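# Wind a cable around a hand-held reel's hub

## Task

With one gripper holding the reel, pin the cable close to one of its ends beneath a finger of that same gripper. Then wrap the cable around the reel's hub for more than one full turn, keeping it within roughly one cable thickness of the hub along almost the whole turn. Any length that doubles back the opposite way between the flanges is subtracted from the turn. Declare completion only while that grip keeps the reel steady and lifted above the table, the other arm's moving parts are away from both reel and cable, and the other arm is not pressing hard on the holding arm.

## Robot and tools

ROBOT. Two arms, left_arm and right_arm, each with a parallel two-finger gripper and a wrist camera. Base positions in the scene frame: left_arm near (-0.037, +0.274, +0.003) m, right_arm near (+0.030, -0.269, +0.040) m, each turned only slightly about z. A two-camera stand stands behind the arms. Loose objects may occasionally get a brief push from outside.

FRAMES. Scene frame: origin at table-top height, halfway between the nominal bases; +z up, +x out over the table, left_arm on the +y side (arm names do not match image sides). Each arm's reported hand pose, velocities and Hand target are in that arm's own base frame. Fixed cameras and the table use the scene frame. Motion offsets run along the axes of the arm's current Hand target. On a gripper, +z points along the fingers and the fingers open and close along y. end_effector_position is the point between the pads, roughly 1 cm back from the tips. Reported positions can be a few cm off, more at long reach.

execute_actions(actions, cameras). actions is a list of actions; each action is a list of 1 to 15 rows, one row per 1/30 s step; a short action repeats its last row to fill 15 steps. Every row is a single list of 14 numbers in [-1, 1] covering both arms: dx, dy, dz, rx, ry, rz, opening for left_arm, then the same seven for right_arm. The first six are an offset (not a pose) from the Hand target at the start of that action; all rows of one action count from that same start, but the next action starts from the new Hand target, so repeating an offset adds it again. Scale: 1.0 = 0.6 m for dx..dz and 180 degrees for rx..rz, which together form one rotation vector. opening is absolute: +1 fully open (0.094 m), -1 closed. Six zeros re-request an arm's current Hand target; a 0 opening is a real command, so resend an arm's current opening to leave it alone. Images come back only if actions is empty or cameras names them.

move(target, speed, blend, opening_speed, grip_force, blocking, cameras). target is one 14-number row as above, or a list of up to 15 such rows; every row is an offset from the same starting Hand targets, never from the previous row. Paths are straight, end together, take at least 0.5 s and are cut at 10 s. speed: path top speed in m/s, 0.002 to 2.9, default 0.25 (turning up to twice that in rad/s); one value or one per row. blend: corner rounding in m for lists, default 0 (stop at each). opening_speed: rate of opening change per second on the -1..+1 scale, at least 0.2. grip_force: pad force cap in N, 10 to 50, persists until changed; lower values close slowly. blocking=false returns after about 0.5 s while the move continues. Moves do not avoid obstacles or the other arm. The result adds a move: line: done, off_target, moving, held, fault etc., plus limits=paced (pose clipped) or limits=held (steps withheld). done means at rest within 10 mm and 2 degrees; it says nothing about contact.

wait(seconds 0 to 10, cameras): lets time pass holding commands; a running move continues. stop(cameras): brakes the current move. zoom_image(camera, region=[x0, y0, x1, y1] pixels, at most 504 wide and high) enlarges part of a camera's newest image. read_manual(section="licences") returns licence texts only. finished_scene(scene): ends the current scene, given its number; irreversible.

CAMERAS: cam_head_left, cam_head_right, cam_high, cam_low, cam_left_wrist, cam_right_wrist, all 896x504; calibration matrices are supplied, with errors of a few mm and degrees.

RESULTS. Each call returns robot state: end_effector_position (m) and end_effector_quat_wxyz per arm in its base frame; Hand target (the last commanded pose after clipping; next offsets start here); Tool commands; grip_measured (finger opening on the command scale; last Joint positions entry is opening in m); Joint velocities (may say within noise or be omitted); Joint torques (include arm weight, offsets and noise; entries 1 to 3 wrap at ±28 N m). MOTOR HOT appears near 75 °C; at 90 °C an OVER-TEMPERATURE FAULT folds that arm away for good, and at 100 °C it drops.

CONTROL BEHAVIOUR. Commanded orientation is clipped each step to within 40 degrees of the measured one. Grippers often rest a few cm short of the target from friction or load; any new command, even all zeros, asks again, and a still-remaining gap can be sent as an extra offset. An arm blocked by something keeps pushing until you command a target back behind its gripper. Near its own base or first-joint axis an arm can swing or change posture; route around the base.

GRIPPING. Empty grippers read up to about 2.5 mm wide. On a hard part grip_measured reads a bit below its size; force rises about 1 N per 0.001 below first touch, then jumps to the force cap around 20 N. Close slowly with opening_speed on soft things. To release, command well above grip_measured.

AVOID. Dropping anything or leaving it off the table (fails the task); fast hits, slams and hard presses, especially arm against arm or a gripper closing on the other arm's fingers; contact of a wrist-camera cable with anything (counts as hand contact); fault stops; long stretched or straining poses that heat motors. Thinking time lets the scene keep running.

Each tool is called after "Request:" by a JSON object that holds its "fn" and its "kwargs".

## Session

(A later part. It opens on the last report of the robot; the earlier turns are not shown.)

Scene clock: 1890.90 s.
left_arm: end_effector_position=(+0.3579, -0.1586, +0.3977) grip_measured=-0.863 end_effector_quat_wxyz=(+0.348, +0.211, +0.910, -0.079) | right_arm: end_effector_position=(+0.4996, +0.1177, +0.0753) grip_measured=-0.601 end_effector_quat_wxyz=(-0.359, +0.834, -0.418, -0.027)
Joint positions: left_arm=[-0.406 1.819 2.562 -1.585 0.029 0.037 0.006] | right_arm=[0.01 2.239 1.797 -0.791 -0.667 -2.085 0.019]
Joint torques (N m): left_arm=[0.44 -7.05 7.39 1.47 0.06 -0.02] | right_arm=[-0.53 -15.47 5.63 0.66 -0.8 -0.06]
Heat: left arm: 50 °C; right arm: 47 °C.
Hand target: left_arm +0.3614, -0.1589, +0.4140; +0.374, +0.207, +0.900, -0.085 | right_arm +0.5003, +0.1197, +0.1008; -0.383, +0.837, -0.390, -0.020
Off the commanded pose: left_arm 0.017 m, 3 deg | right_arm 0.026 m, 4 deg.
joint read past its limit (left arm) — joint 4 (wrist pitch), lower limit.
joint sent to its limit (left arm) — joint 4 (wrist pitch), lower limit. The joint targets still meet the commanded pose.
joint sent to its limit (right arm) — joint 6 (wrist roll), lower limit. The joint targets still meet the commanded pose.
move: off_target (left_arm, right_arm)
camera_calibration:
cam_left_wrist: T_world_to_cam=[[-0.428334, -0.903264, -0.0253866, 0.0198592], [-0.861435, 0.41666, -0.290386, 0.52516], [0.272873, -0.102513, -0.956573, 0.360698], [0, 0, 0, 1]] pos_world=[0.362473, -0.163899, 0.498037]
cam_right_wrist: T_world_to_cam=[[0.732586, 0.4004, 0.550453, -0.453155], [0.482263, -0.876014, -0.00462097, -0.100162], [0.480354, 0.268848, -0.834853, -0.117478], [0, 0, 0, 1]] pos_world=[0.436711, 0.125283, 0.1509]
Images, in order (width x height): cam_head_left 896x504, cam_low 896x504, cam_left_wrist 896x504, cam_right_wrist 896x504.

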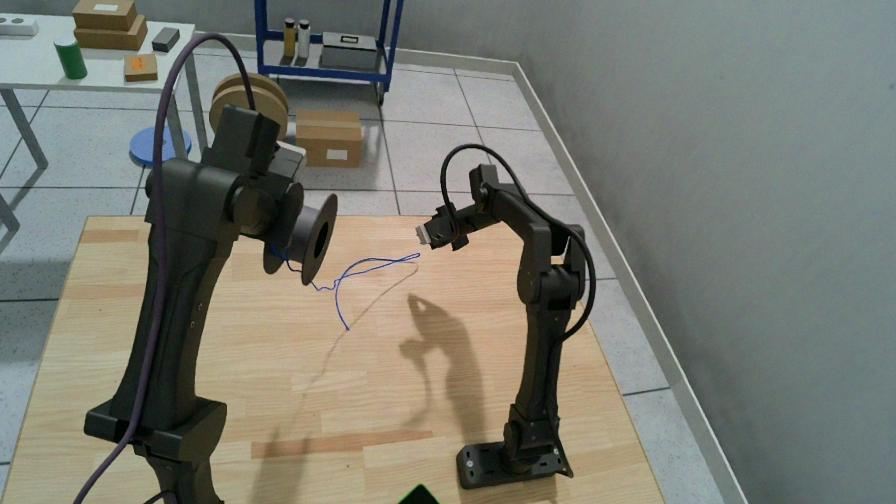

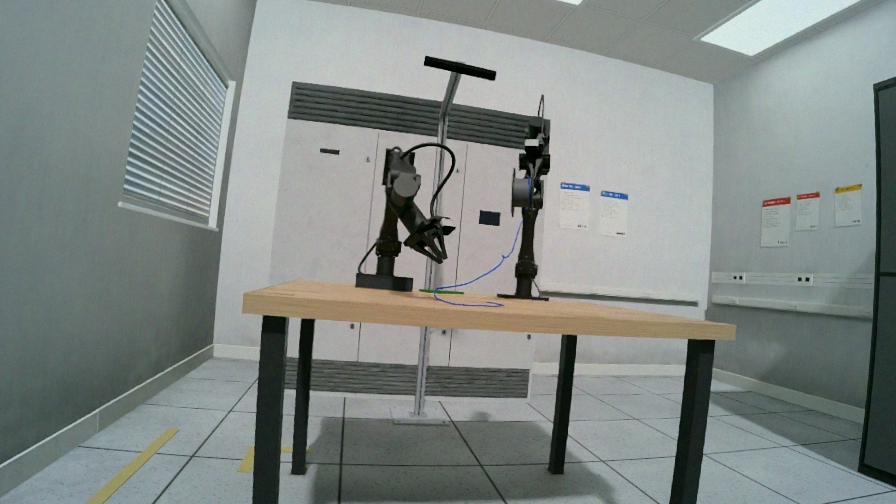

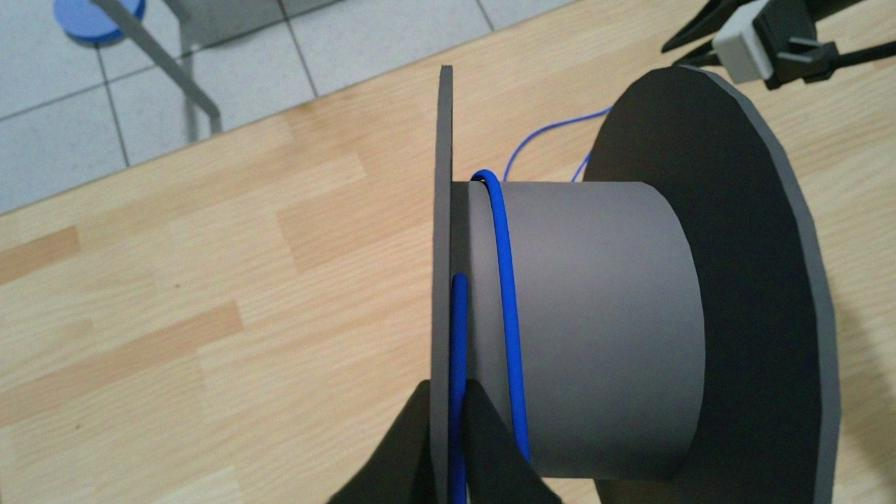

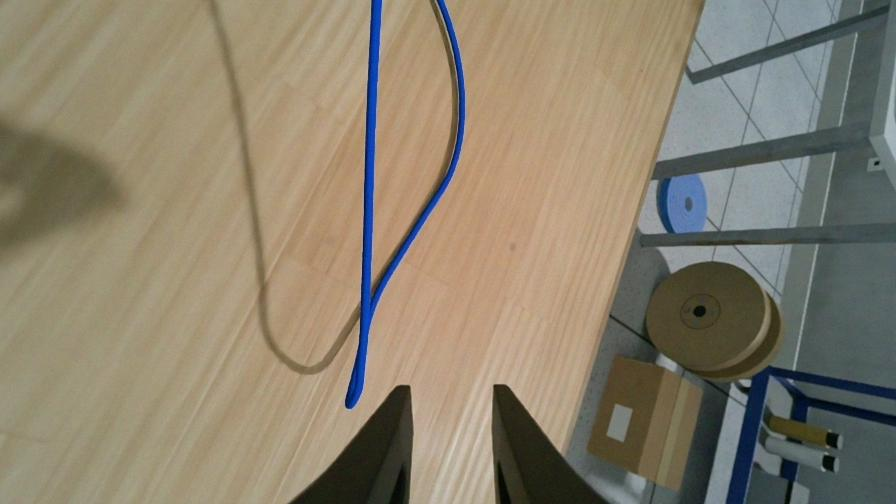

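Request:
{"fn": "move", "kwargs": {"target": [0.1155,0,0.1625,0,0,0,-1,-0.07,0.0387,-0.0957,-0.0023,0.135,0.6698,-0.6], "speed": 0.12, "cameras": ["all"]}}

Scene clock: 1908.47 s.
left_arm: end_effector_position=(+0.3755, -0.1662, +0.2704) grip_measured=-0.863 end_effector_quat_wxyz=(+0.328, +0.212, +0.918, -0.075) | right_arm: end_effector_position=(+0.4344, +0.0971, +0.1303) grip_measured=-0.601 end_effector_quat_wxyz=(+0.081, -0.066, +0.975, +0.196)
Joint positions: left_arm=[-0.406 1.547 1.637 -0.977 0.029 0.037 0.006] | right_arm=[0.062 2.077 1.893 -1.217 -0.393 -0.039 0.019]
Joint torques (N m): left_arm=[0.16 -11 6.01 1.77 0.04 -0.05] | right_arm=[0.34 -10.4 8.49 0.31 -0.26 0.11]
Heat: left arm: 51 °C; right arm: 51 °C.
Hand target: left_arm +0.3796, -0.1677, +0.2960; +0.374, +0.207, +0.900, -0.085 | right_arm +0.4403, +0.0995, +0.1408; +0.095, -0.068, +0.974, +0.195
Off the commanded pose: left_arm 0.026 m, 6 deg | right_arm 0.012 m, 2 deg.
move: off_target (left_arm, right_arm)
camera_calibration:
cam_left_wrist: T_world_to_cam=[[-0.429358, -0.902823, -0.0236991, 0.0172782], [-0.872476, 0.421419, -0.247368, 0.4998], [0.233317, -0.0855326, -0.968632, 0.254269], [0, 0, 0, 1]] pos_world=[0.384157, -0.173278, 0.370337]
cam_right_wrist: T_world_to_cam=[[0.148869, -0.9053, -0.397832, 0.0764954], [-0.94403, -0.249869, 0.215341, 0.443569], [-0.294354, 0.343507, -0.891829, 0.301973], [0, 0, 0, 1]] pos_world=[0.496242, 0.0763554, 0.204222]

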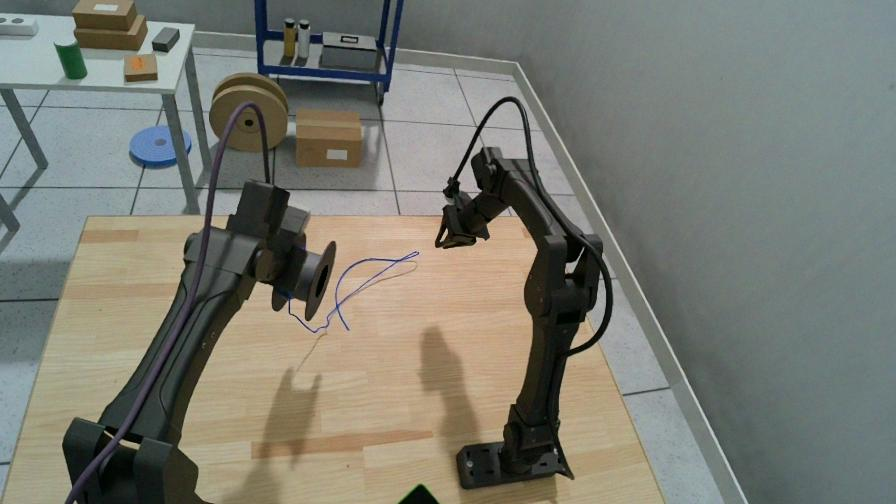

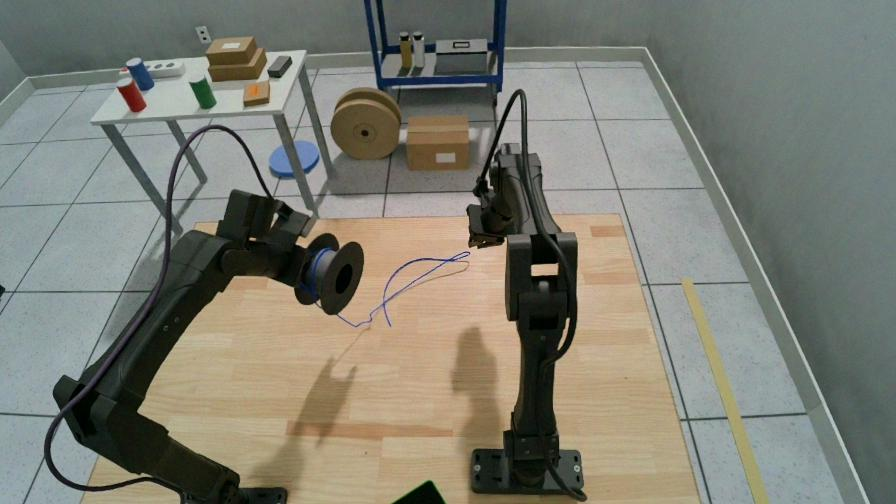

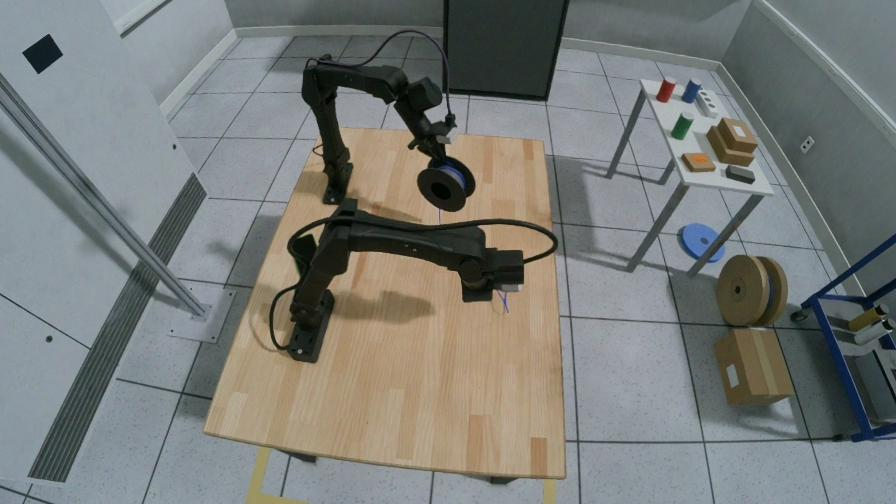

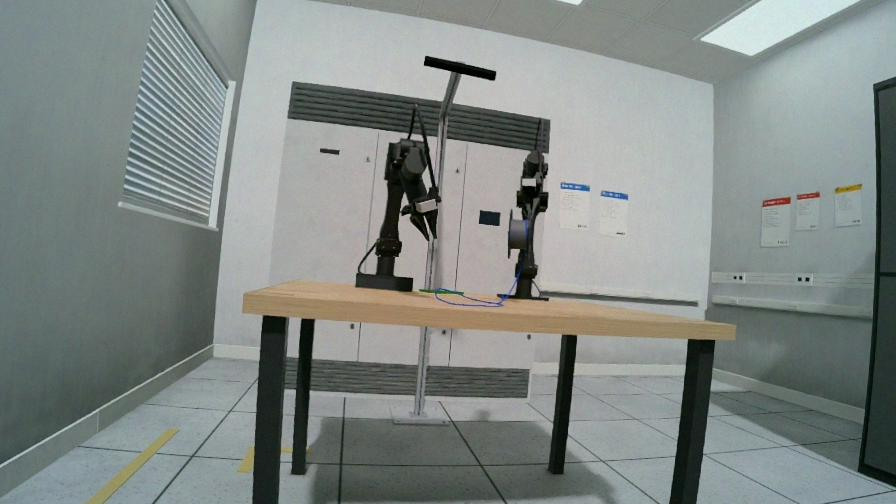

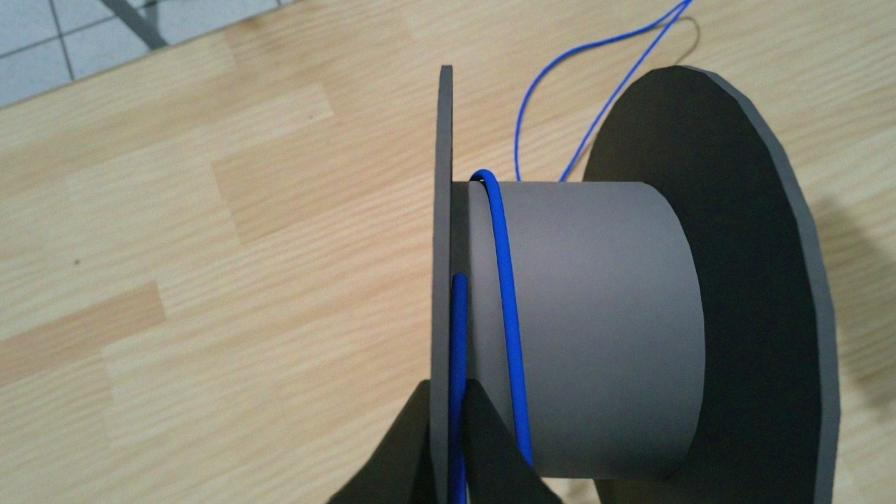

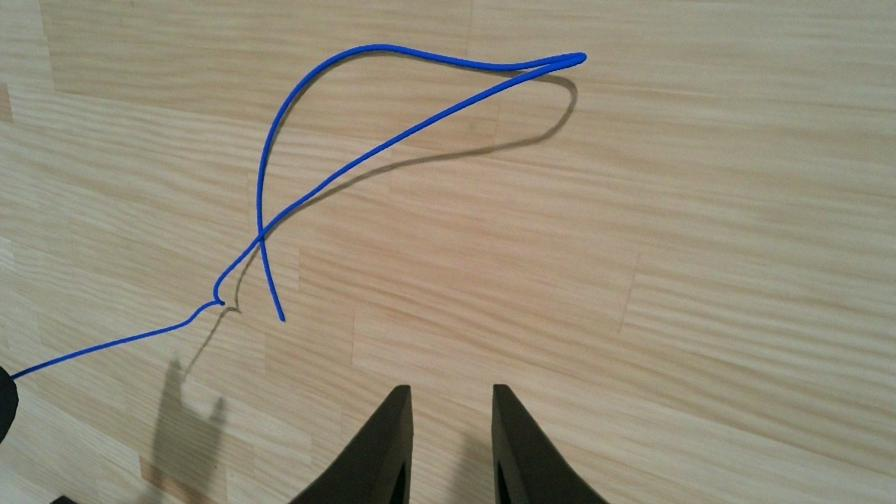

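Request:
{"fn": "move", "kwargs": {"target": [0,0,0,0,0,0,-1,-0.0332,0.0758,0.2422,0.0587,-0.0031,0.3659,-0.6], "speed": 0.2, "cameras": ["cam_right_wrist"]}}

Scene clock: 1924.10 s.
left_arm: end_effector_position=(+0.3756, -0.1662, +0.2704) grip_measured=-0.863 end_effector_quat_wxyz=(+0.328, +0.212, +0.918, -0.075) | right_arm: end_effector_position=(+0.4717, +0.1990, +0.0352) grip_measured=-0.601 end_effector_quat_wxyz=(-0.019, +0.478, +0.867, +0.138)
Joint positions: left_arm=[-0.406 1.547 1.637 -0.976 0.029 0.037 0.006] | right_arm=[0.322 2.4 2.084 -1.073 -0.216 1.349 0.019]
Joint torques (N m): left_arm=[0.16 -11 6.02 1.77 0.04 -0.05] | right_arm=[0.61 -10.26 8.24 0.16 -0.01 0.05]
Heat: left arm: 51 °C; right arm: 50 °C.
Hand target: left_arm +0.3796, -0.1677, +0.2961; +0.374, +0.207, +0.900, -0.085 | right_arm +0.4749, +0.2001, +0.0300; -0.016, +0.481, +0.867, +0.130
Off the commanded pose: left_arm 0.026 m, 6 deg | right_arm 0.006 m, 1 deg.
move: off_target (left_arm)
camera_calibration:
cam_right_wrist: T_world_to_cam=[[-0.839081, -0.485662, -0.245103, 0.50249], [-0.532453, 0.640819, 0.553032, 0.141437], [-0.11152, 0.594545, -0.796291, 0.0535641], [0, 0, 0, 1]] pos_world=[0.502912, 0.121558, 0.087595]
Images, in order (width x height): cam_right_wrist 896x504.

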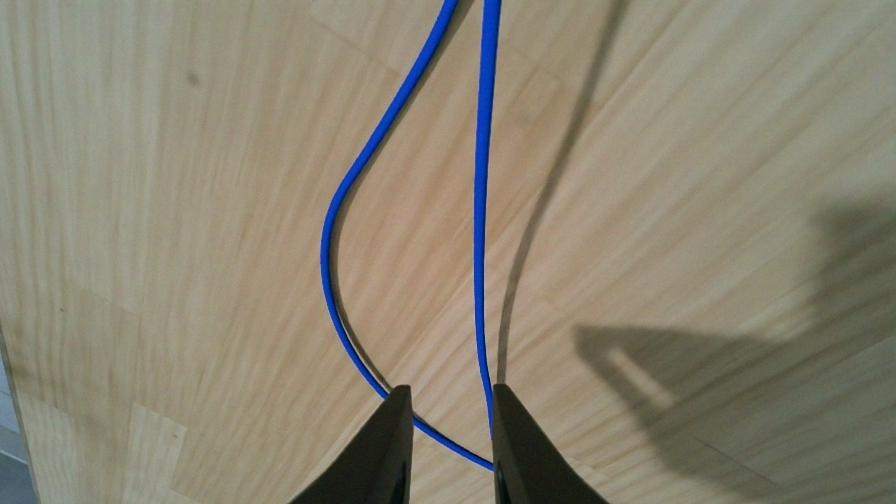

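Request:
{"fn": "move", "kwargs": {"target": [0,0,0,0,0,0,-1,0.003,-0.003,0.0777,0,0,0,-0.6], "speed": 0.1, "cameras": ["cam_right_wrist"]}}

Scene clock: 1932.60 s.
left_arm: end_effector_position=(+0.3756, -0.1662, +0.2704) grip_measured=-0.863 end_effector_quat_wxyz=(+0.328, +0.212, +0.918, -0.075) | right_arm: end_effector_position=(+0.4763, +0.2116, -0.0044) grip_measured=-0.601 end_effector_quat_wxyz=(-0.019, +0.478, +0.867, +0.139)
Joint positions: left_arm=[-0.406 1.547 1.637 -0.976 0.029 0.037 0.006] | right_arm=[0.343 2.468 2.047 -0.964 -0.212 1.371 0.019]
Joint torques (N m): left_arm=[0.16 -11 6.02 1.77 0.04 -0.05] | right_arm=[0.54 -10.96 5.91 0.48 0.04 0.06]
Heat: left arm: 51 °C; right arm: 48 °C.
Hand target: left_arm +0.3796, -0.1677, +0.2961; +0.374, +0.207, +0.900, -0.085 | right_arm +0.4771, +0.2119, -0.0150; -0.016, +0.481, +0.867, +0.130
Off the commanded pose: left_arm 0.026 m, 6 deg | right_arm 0.011 m, 1 deg.
move: off_target (left_arm, right_arm)
camera_calibration:
cam_right_wrist: T_world_to_cam=[[-0.839227, -0.485363, -0.245195, 0.502776], [-0.532223, 0.640675, 0.55342, 0.157653], [-0.11152, 0.594944, -0.795993, 0.0149053], [0, 0, 0, 1]] pos_world=[0.507512, 0.134157, 0.0478941]
Images, in order (width x height): cam_right_wrist 896x504.

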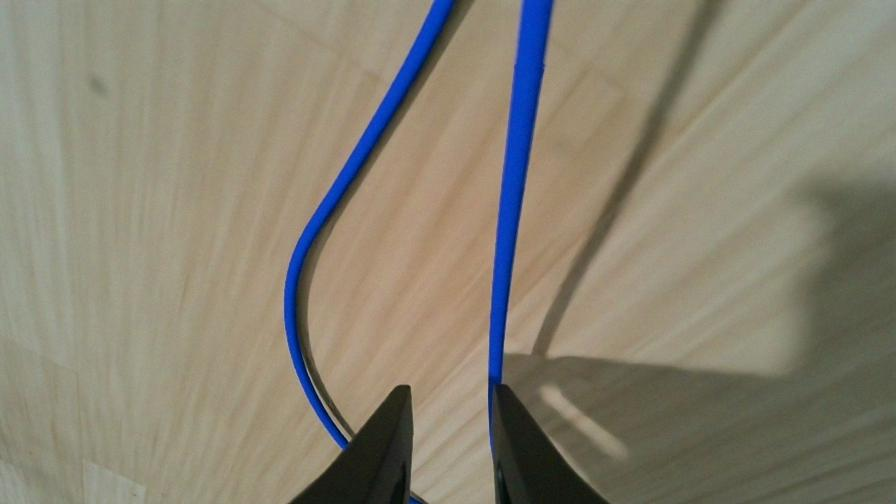

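Request:
{"fn": "move", "kwargs": {"target": [0,0,0,0,0,0,-1,-0.004,-0.0175,0.027,0,0,0,-0.6], "speed": 0.06, "cameras": ["cam_right_wrist"]}}

Scene clock: 1937.77 s.
left_arm: end_effector_position=(+0.3756, -0.1662, +0.2704) grip_measured=-0.863 end_effector_quat_wxyz=(+0.328, +0.212, +0.918, -0.075) | right_arm: end_effector_position=(+0.4707, +0.2096, -0.0258) grip_measured=-0.601 end_effector_quat_wxyz=(-0.021, +0.478, +0.867, +0.137)
Joint positions: left_arm=[-0.406 1.547 1.637 -0.976 0.029 0.037 0.006] | right_arm=[0.343 2.468 1.96 -0.882 -0.212 1.371 0.019]
Joint torques (N m): left_arm=[0.16 -11 6.01 1.77 0.04 -0.05] | right_arm=[0.36 -11.69 5.41 0.48 0.03 0.09]
Heat: left arm: 51 °C; right arm: 48 °C.
Hand target: left_arm +0.3796, -0.1677, +0.2961; +0.374, +0.207, +0.900, -0.085 | right_arm +0.4711, +0.2085, -0.0332; -0.016, +0.481, +0.867, +0.130
Off the commanded pose: left_arm 0.026 m, 6 deg | right_arm 0.008 m, 1 deg.
move: off_target (left_arm)
camera_calibration:
cam_right_wrist: T_world_to_cam=[[-0.840248, -0.485813, -0.240767, 0.492627], [-0.529862, 0.641526, 0.554699, 0.166564], [-0.115022, 0.593658, -0.796455, 0.00035125], [0, 0, 0, 1]] pos_world=[0.502225, 0.132262, 0.0264955]
Images, in order (width x height): cam_right_wrist 896x504.

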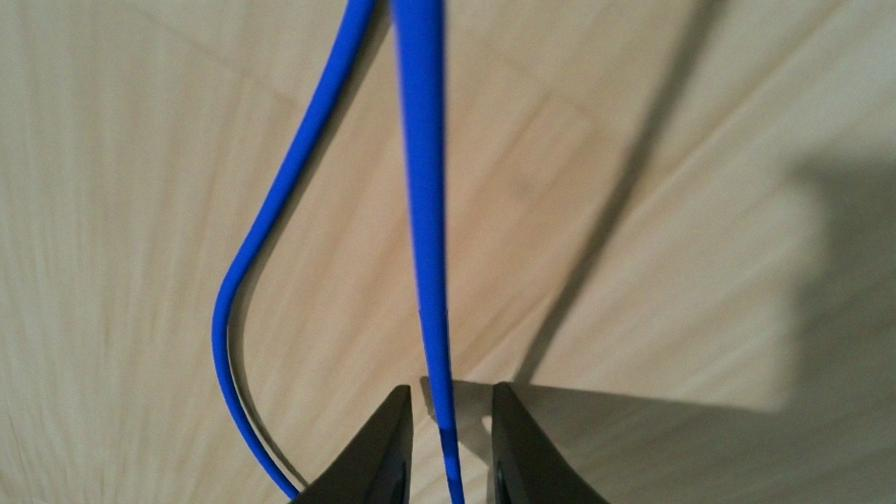

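Request:
{"fn": "move", "kwargs": {"target": [0,0,0,0,0,0,-1,0,0,0,0,0,0,-1], "opening_speed": 0.5, "cameras": ["cam_right_wrist","cam_head_left","cam_low"]}}

Scene clock: 1940.67 s.
left_arm: end_effector_position=(+0.3756, -0.1662, +0.2704) grip_measured=-0.863 end_effector_quat_wxyz=(+0.328, +0.212, +0.918, -0.075) | right_arm: end_effector_position=(+0.4709, +0.2097, -0.0258) grip_measured=-0.941 end_effector_quat_wxyz=(-0.021, +0.478, +0.867, +0.137)
Joint positions: left_arm=[-0.406 1.547 1.637 -0.976 0.029 0.037 0.006] | right_arm=[0.343 2.468 1.96 -0.882 -0.212 1.371 0.003]
Joint torques (N m): left_arm=[0.16 -11.02 6.01 1.77 0.04 -0.05] | right_arm=[0.39 -11.62 5.41 0.52 0.01 0.07]
Heat: left arm: 51 °C; right arm: 48 °C.
Hand target: left_arm +0.3796, -0.1677, +0.2961; +0.374, +0.207, +0.900, -0.085 | right_arm +0.4711, +0.2085, -0.0332; -0.016, +0.481, +0.867, +0.130
Off the commanded pose: left_arm 0.026 m, 6 deg | right_arm 0.008 m, 1 deg.
move: off_target (left_arm)
camera_calibration:
cam_right_wrist: T_world_to_cam=[[-0.840092, -0.485717, -0.241505, 0.492662], [-0.530238, 0.641394, 0.554491, 0.166773], [-0.114426, 0.593879, -0.796376, 0.00011199], [0, 0, 0, 1]] pos_world=[0.502323, 0.132261, 0.0265953]
Images, in order (width x height): cam_head_left 896x504, cam_low 896x504, cam_right_wrist 896x504.

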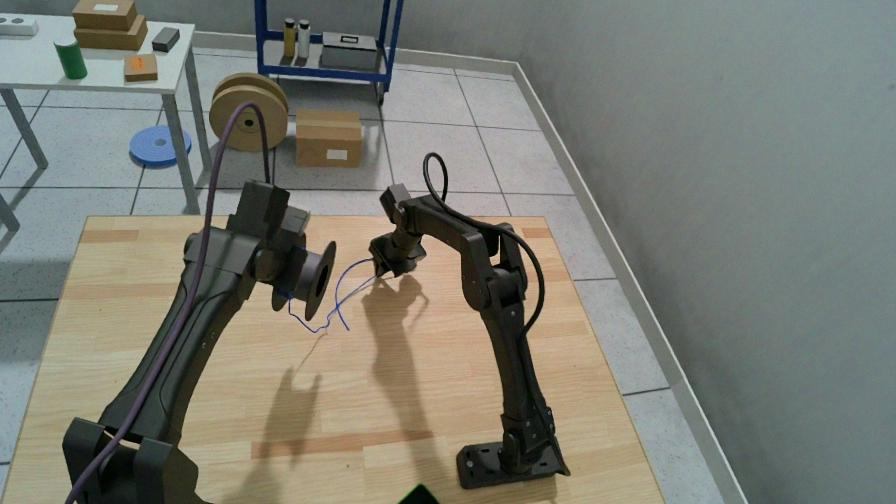

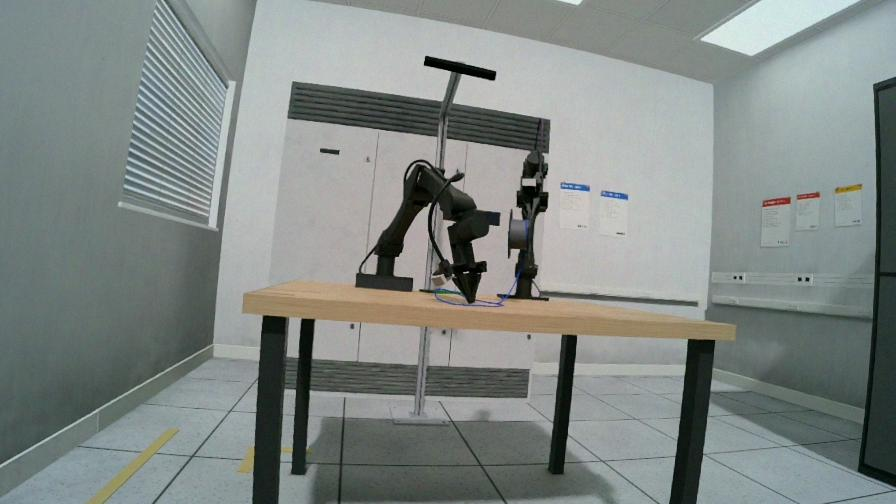

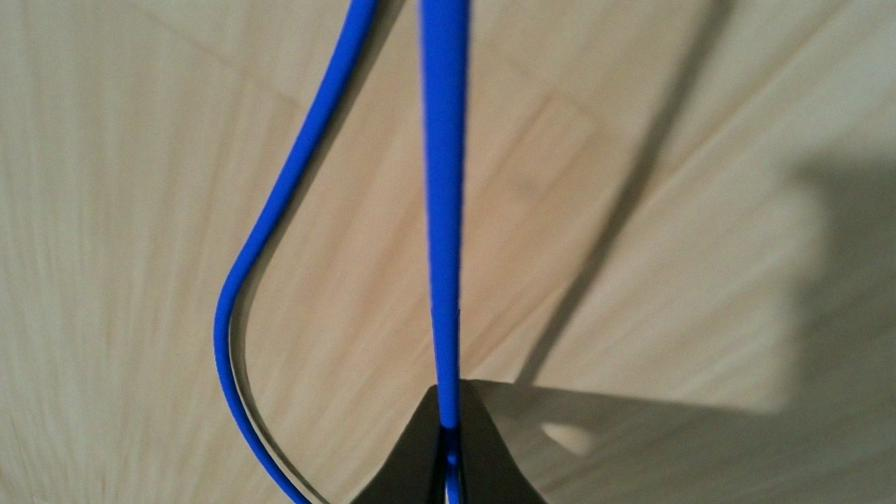

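Request:
{"fn": "move", "kwargs": {"target": [[0.0118,0,-0.0472,0,0,0,-1,-0.0142,0.0658,-0.1483,-0.123,0.0654,-0.0875,-1],[0.0236,0,-0.0943,0,0,0,-1,-0.062,0.2075,-0.177,-0.2893,0.1082,-0.1586,-1]], "speed": 0.12, "blend": [0.03,0], "cameras": ["all"]}}

Request:
{"fn": "zoom_image", "kwargs": {"camera": "cam_low", "region": [450, 150, 610, 320]}}

Request:
{"fn": "zoom_image", "kwargs": {"camera": "cam_head_left", "region": [250, 190, 430, 370]}}

Scene clock: 1959.50 s.
left_arm: end_effector_position=(+0.3351, -0.1465, +0.3024) grip_measured=-0.863 end_effector_quat_wxyz=(+0.338, +0.209, +0.915, -0.076) | right_arm: end_effector_position=(+0.5765, +0.2162, +0.0875) grip_measured=-0.942 end_effector_quat_wxyz=(+0.075, +0.203, +0.801, +0.558)
Joint positions: left_arm=[-0.401 1.41 1.637 -1.091 0.029 0.037 0.006] | right_arm=[0.115 2.466 1.88 -0.103 -0.958 1.091 0.003]
Joint torques (N m): left_arm=[0.47 -8.68 7.39 1.46 0.11 0.04] | right_arm=[-0.66 -11.06 9.22 1.48 -0.54 0.05]
Heat: left arm: 51 °C; right arm: 48 °C.
Hand target: left_arm +0.3345, -0.1460, +0.3260; +0.374, +0.207, +0.900, -0.086 | right_arm +0.5851, +0.2147, +0.0898; +0.085, +0.192, +0.796, +0.568
Off the commanded pose: left_arm 0.024 m, 5 deg | right_arm 0.009 m, 2 deg.
move: off_target (left_arm)
camera_calibration:
cam_left_wrist: T_world_to_cam=[[-0.423642, -0.905497, -0.0245359, 0.0164377], [-0.869528, 0.414106, -0.26914, 0.468742], [0.253866, -0.0926845, -0.962788, 0.286695], [0, 0, 0, 1]] pos_world=[0.341766, -0.152653, 0.402588]
cam_right_wrist: T_world_to_cam=[[-0.244135, -0.265972, -0.932554, 0.281288], [-0.96807, 0.0104037, 0.250466, 0.571243], [-0.0569148, 0.963925, -0.260019, -0.0615624], [0, 0, 0, 1]] pos_world=[0.618171, 0.128213, 0.103232]

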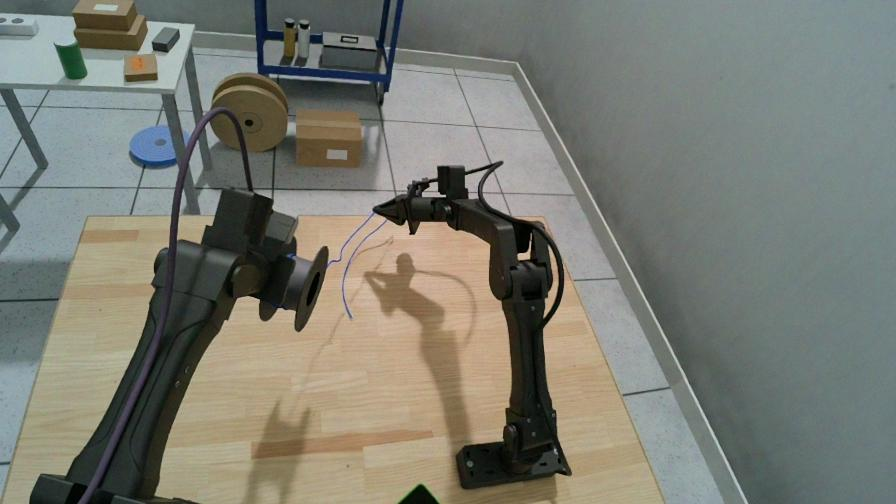

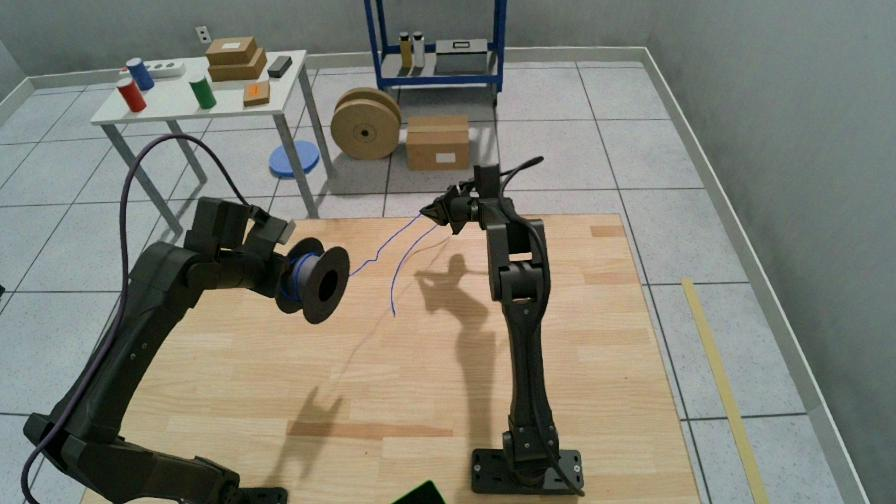

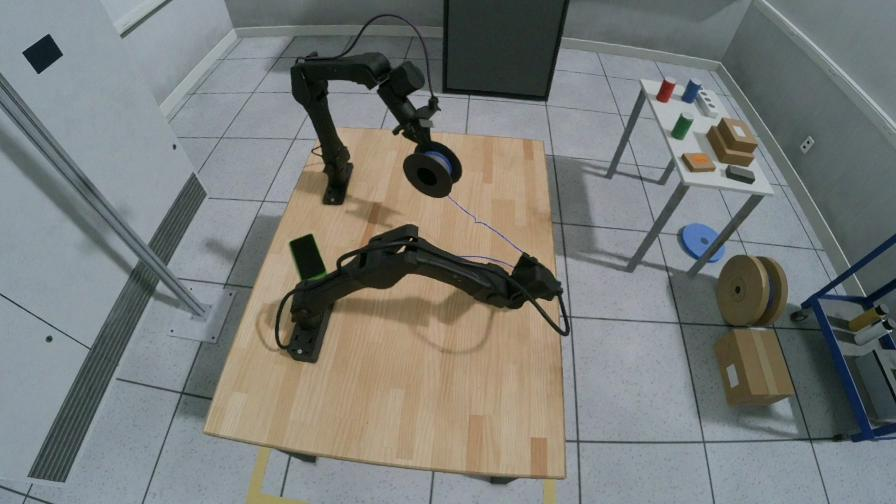

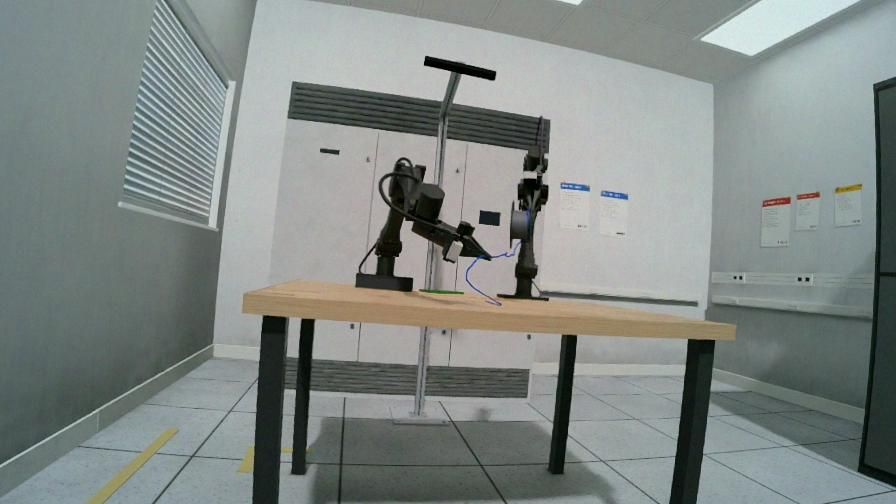

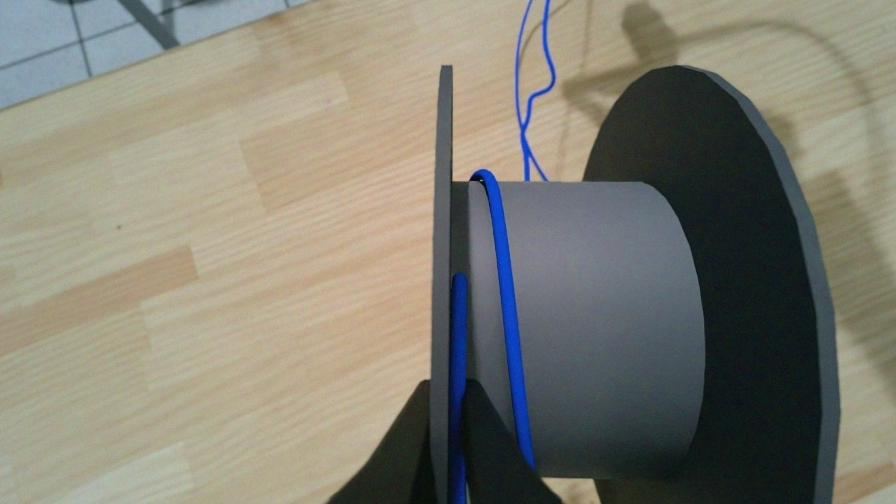

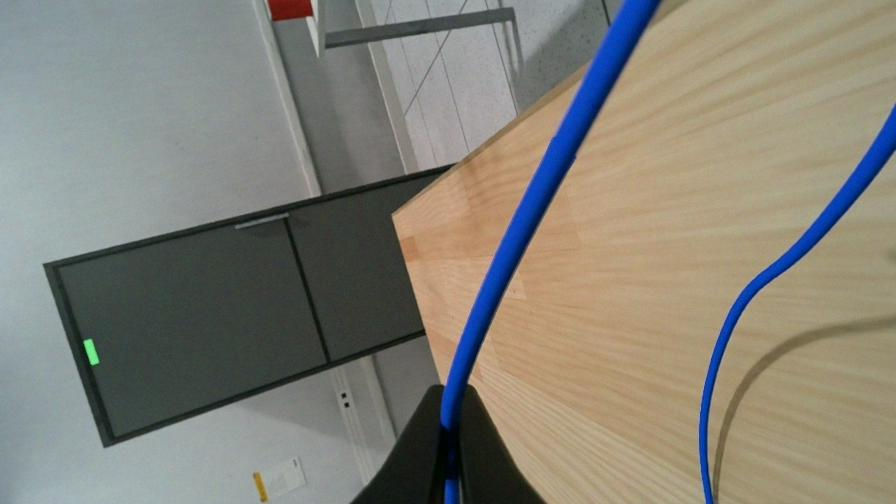

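Scaled by 2.965 from the camera's 896x504 image, which has a finer 1280x720 frame.

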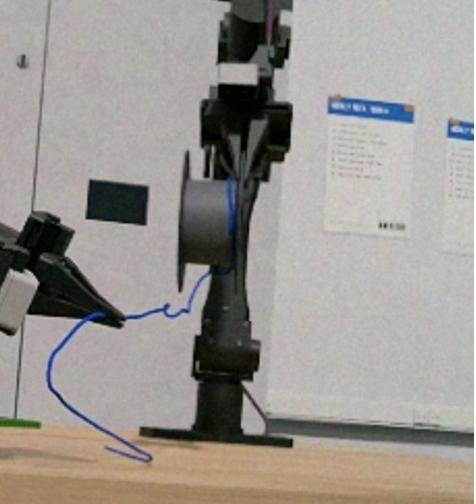

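Scaled by 2.800 from the camera's 896x504 image, which has a finer 1280x720 frame.

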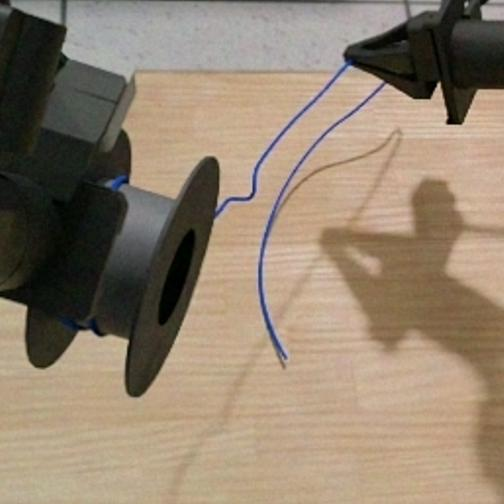

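Request:
{"fn": "move", "kwargs": {"target": [[-0.0118,0,0.047,0,0,0,-1,-0.0237,0.1873,-0.0778,-0.0556,0.0015,-0.0388,-1],[-0.0236,0,0.0943,0,0,0,-1,0.0333,0.3435,-0.1725,-0.0834,-0.0073,-0.1105,-1]], "speed": 0.1, "blend": [0.03,0], "cameras": ["all"]}}

Request:
{"fn": "zoom_image", "kwargs": {"camera": "cam_low", "region": [450, 150, 610, 320]}}

Scene clock: 1975.57 s.
left_arm: end_effector_position=(+0.3705, -0.1615, +0.2872) grip_measured=-0.863 end_effector_quat_wxyz=(+0.348, +0.208, +0.911, -0.078) | right_arm: end_effector_position=(+0.5822, +0.1949, +0.2662) grip_measured=-0.942 end_effector_quat_wxyz=(+0.170, +0.090, +0.749, +0.634)
Joint positions: left_arm=[-0.401 1.504 1.637 -0.975 0.029 0.037 0.006] | right_arm=[0.054 2.308 2.064 -0.074 -1.115 1.141 0.003]
Joint torques (N m): left_arm=[-0.4 -6.32 6.04 1.82 0.05 -0.05] | right_arm=[-0.7 -17.94 9.5 1.43 -0.4 -0.2]
Heat: left arm: 50 °C; right arm: 47 °C.
Hand target: left_arm +0.3796, -0.1678, +0.2960; +0.374, +0.207, +0.900, -0.085 | right_arm +0.5735, +0.1908, +0.3199; +0.215, +0.046, +0.736, +0.641
Off the commanded pose: left_arm 0.014 m, 3 deg | right_arm 0.054 m, 7 deg.
move: off_target (left_arm, right_arm)
camera_calibration:
cam_left_wrist: T_world_to_cam=[[-0.423182, -0.905688, -0.0254195, 0.0174944], [-0.863894, 0.411794, -0.290022, 0.505114], [0.273137, -0.100773, -0.956682, 0.251493], [0, 0, 0, 1]] pos_world=[0.375077, -0.166815, 0.387538]
cam_right_wrist: T_world_to_cam=[[0.0770459, -0.149531, -0.985751, 0.248199], [-0.995513, -0.0660061, -0.0677963, 0.647778], [-0.0549279, 0.986551, -0.153945, -0.0280961], [0, 0, 0, 1]] pos_world=[0.624206, 0.107589, 0.284254]

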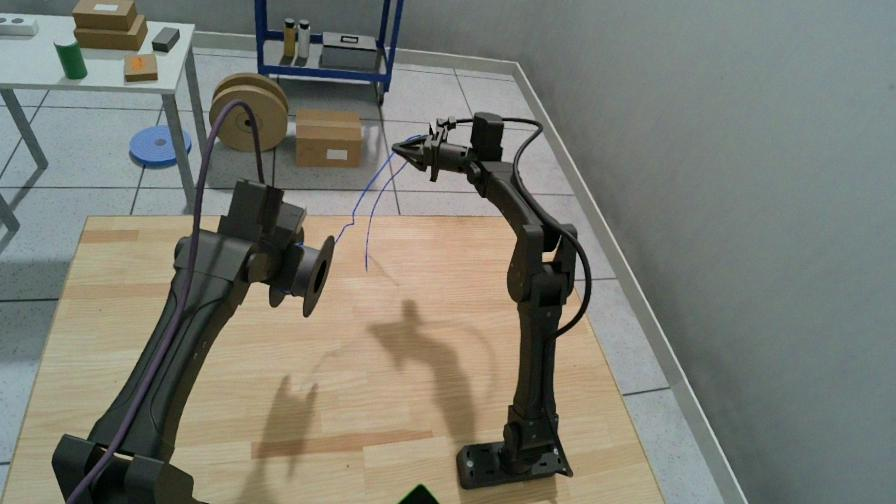

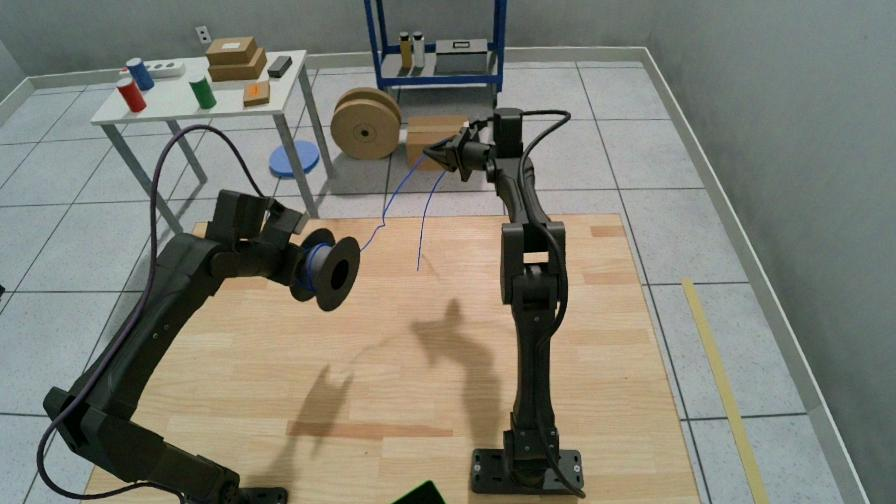

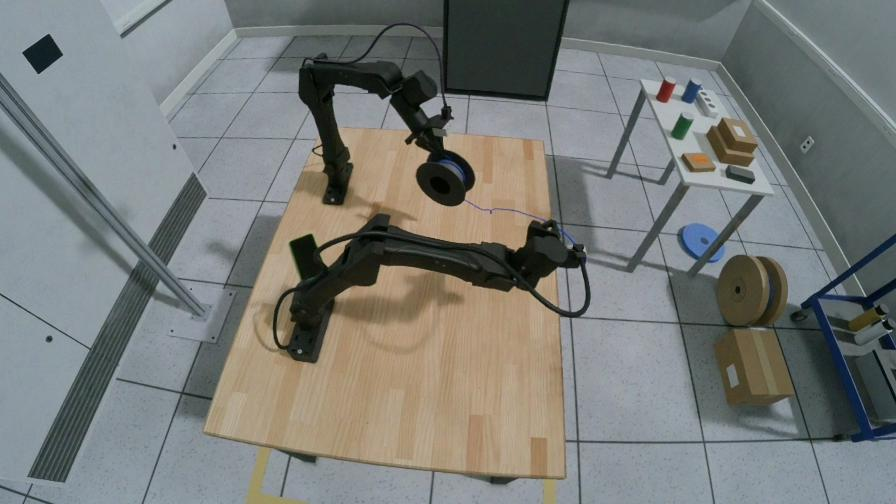

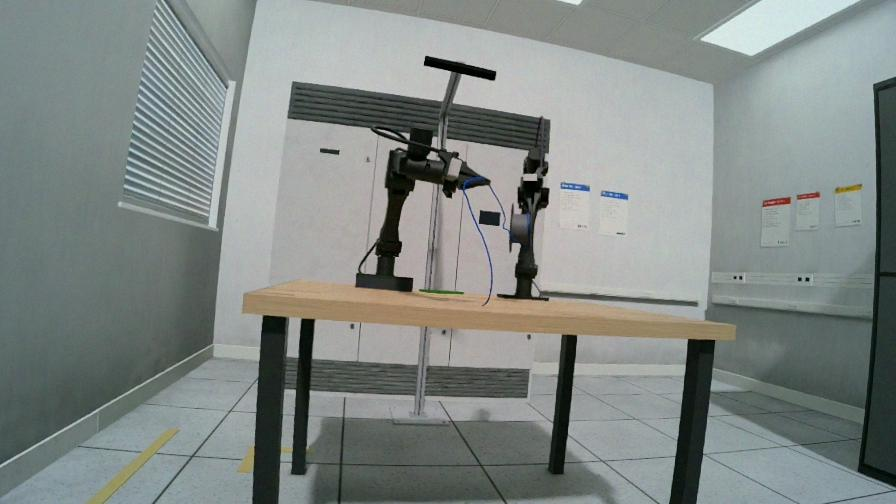

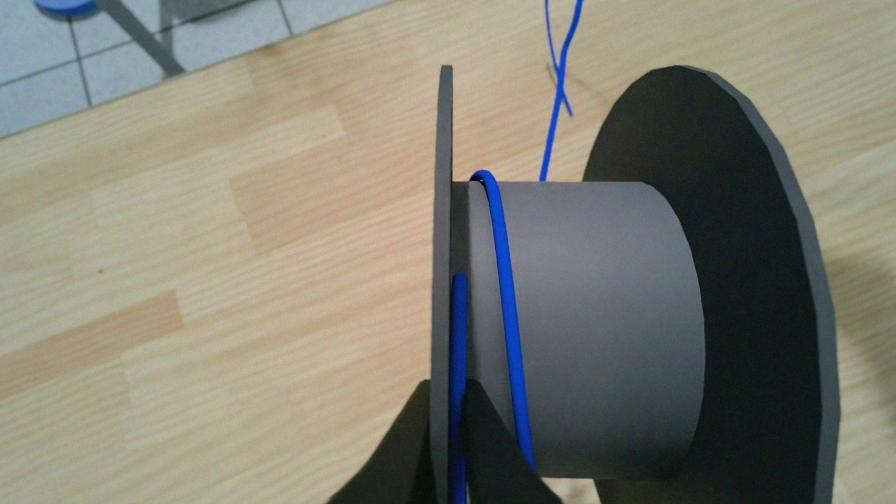

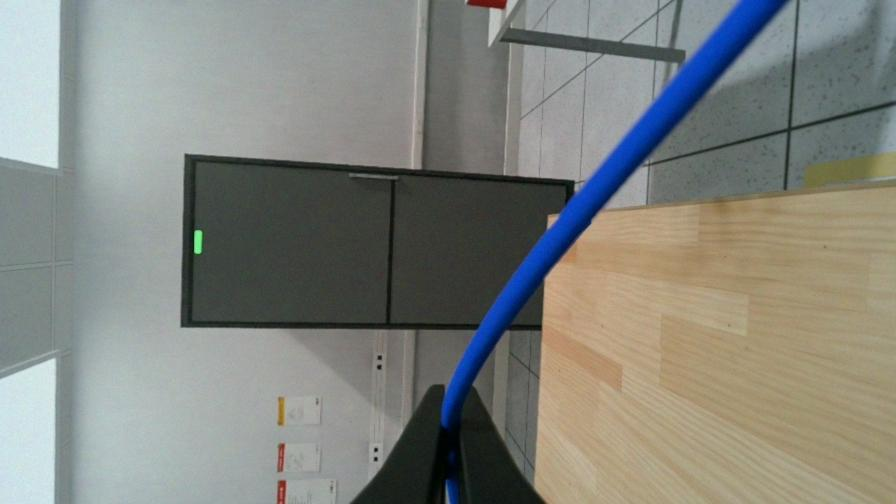

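Scaled by 2.965 from the camera's 896x504 image, which has a finer 1280x720 frame.

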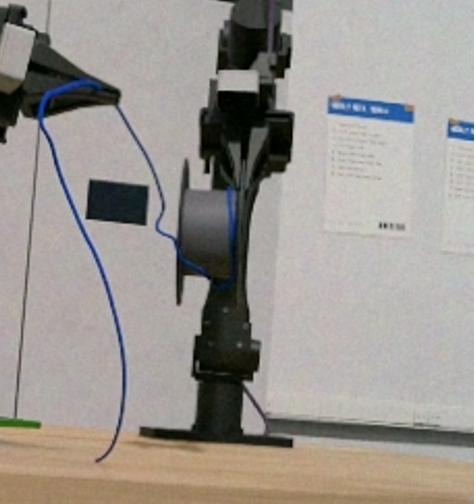

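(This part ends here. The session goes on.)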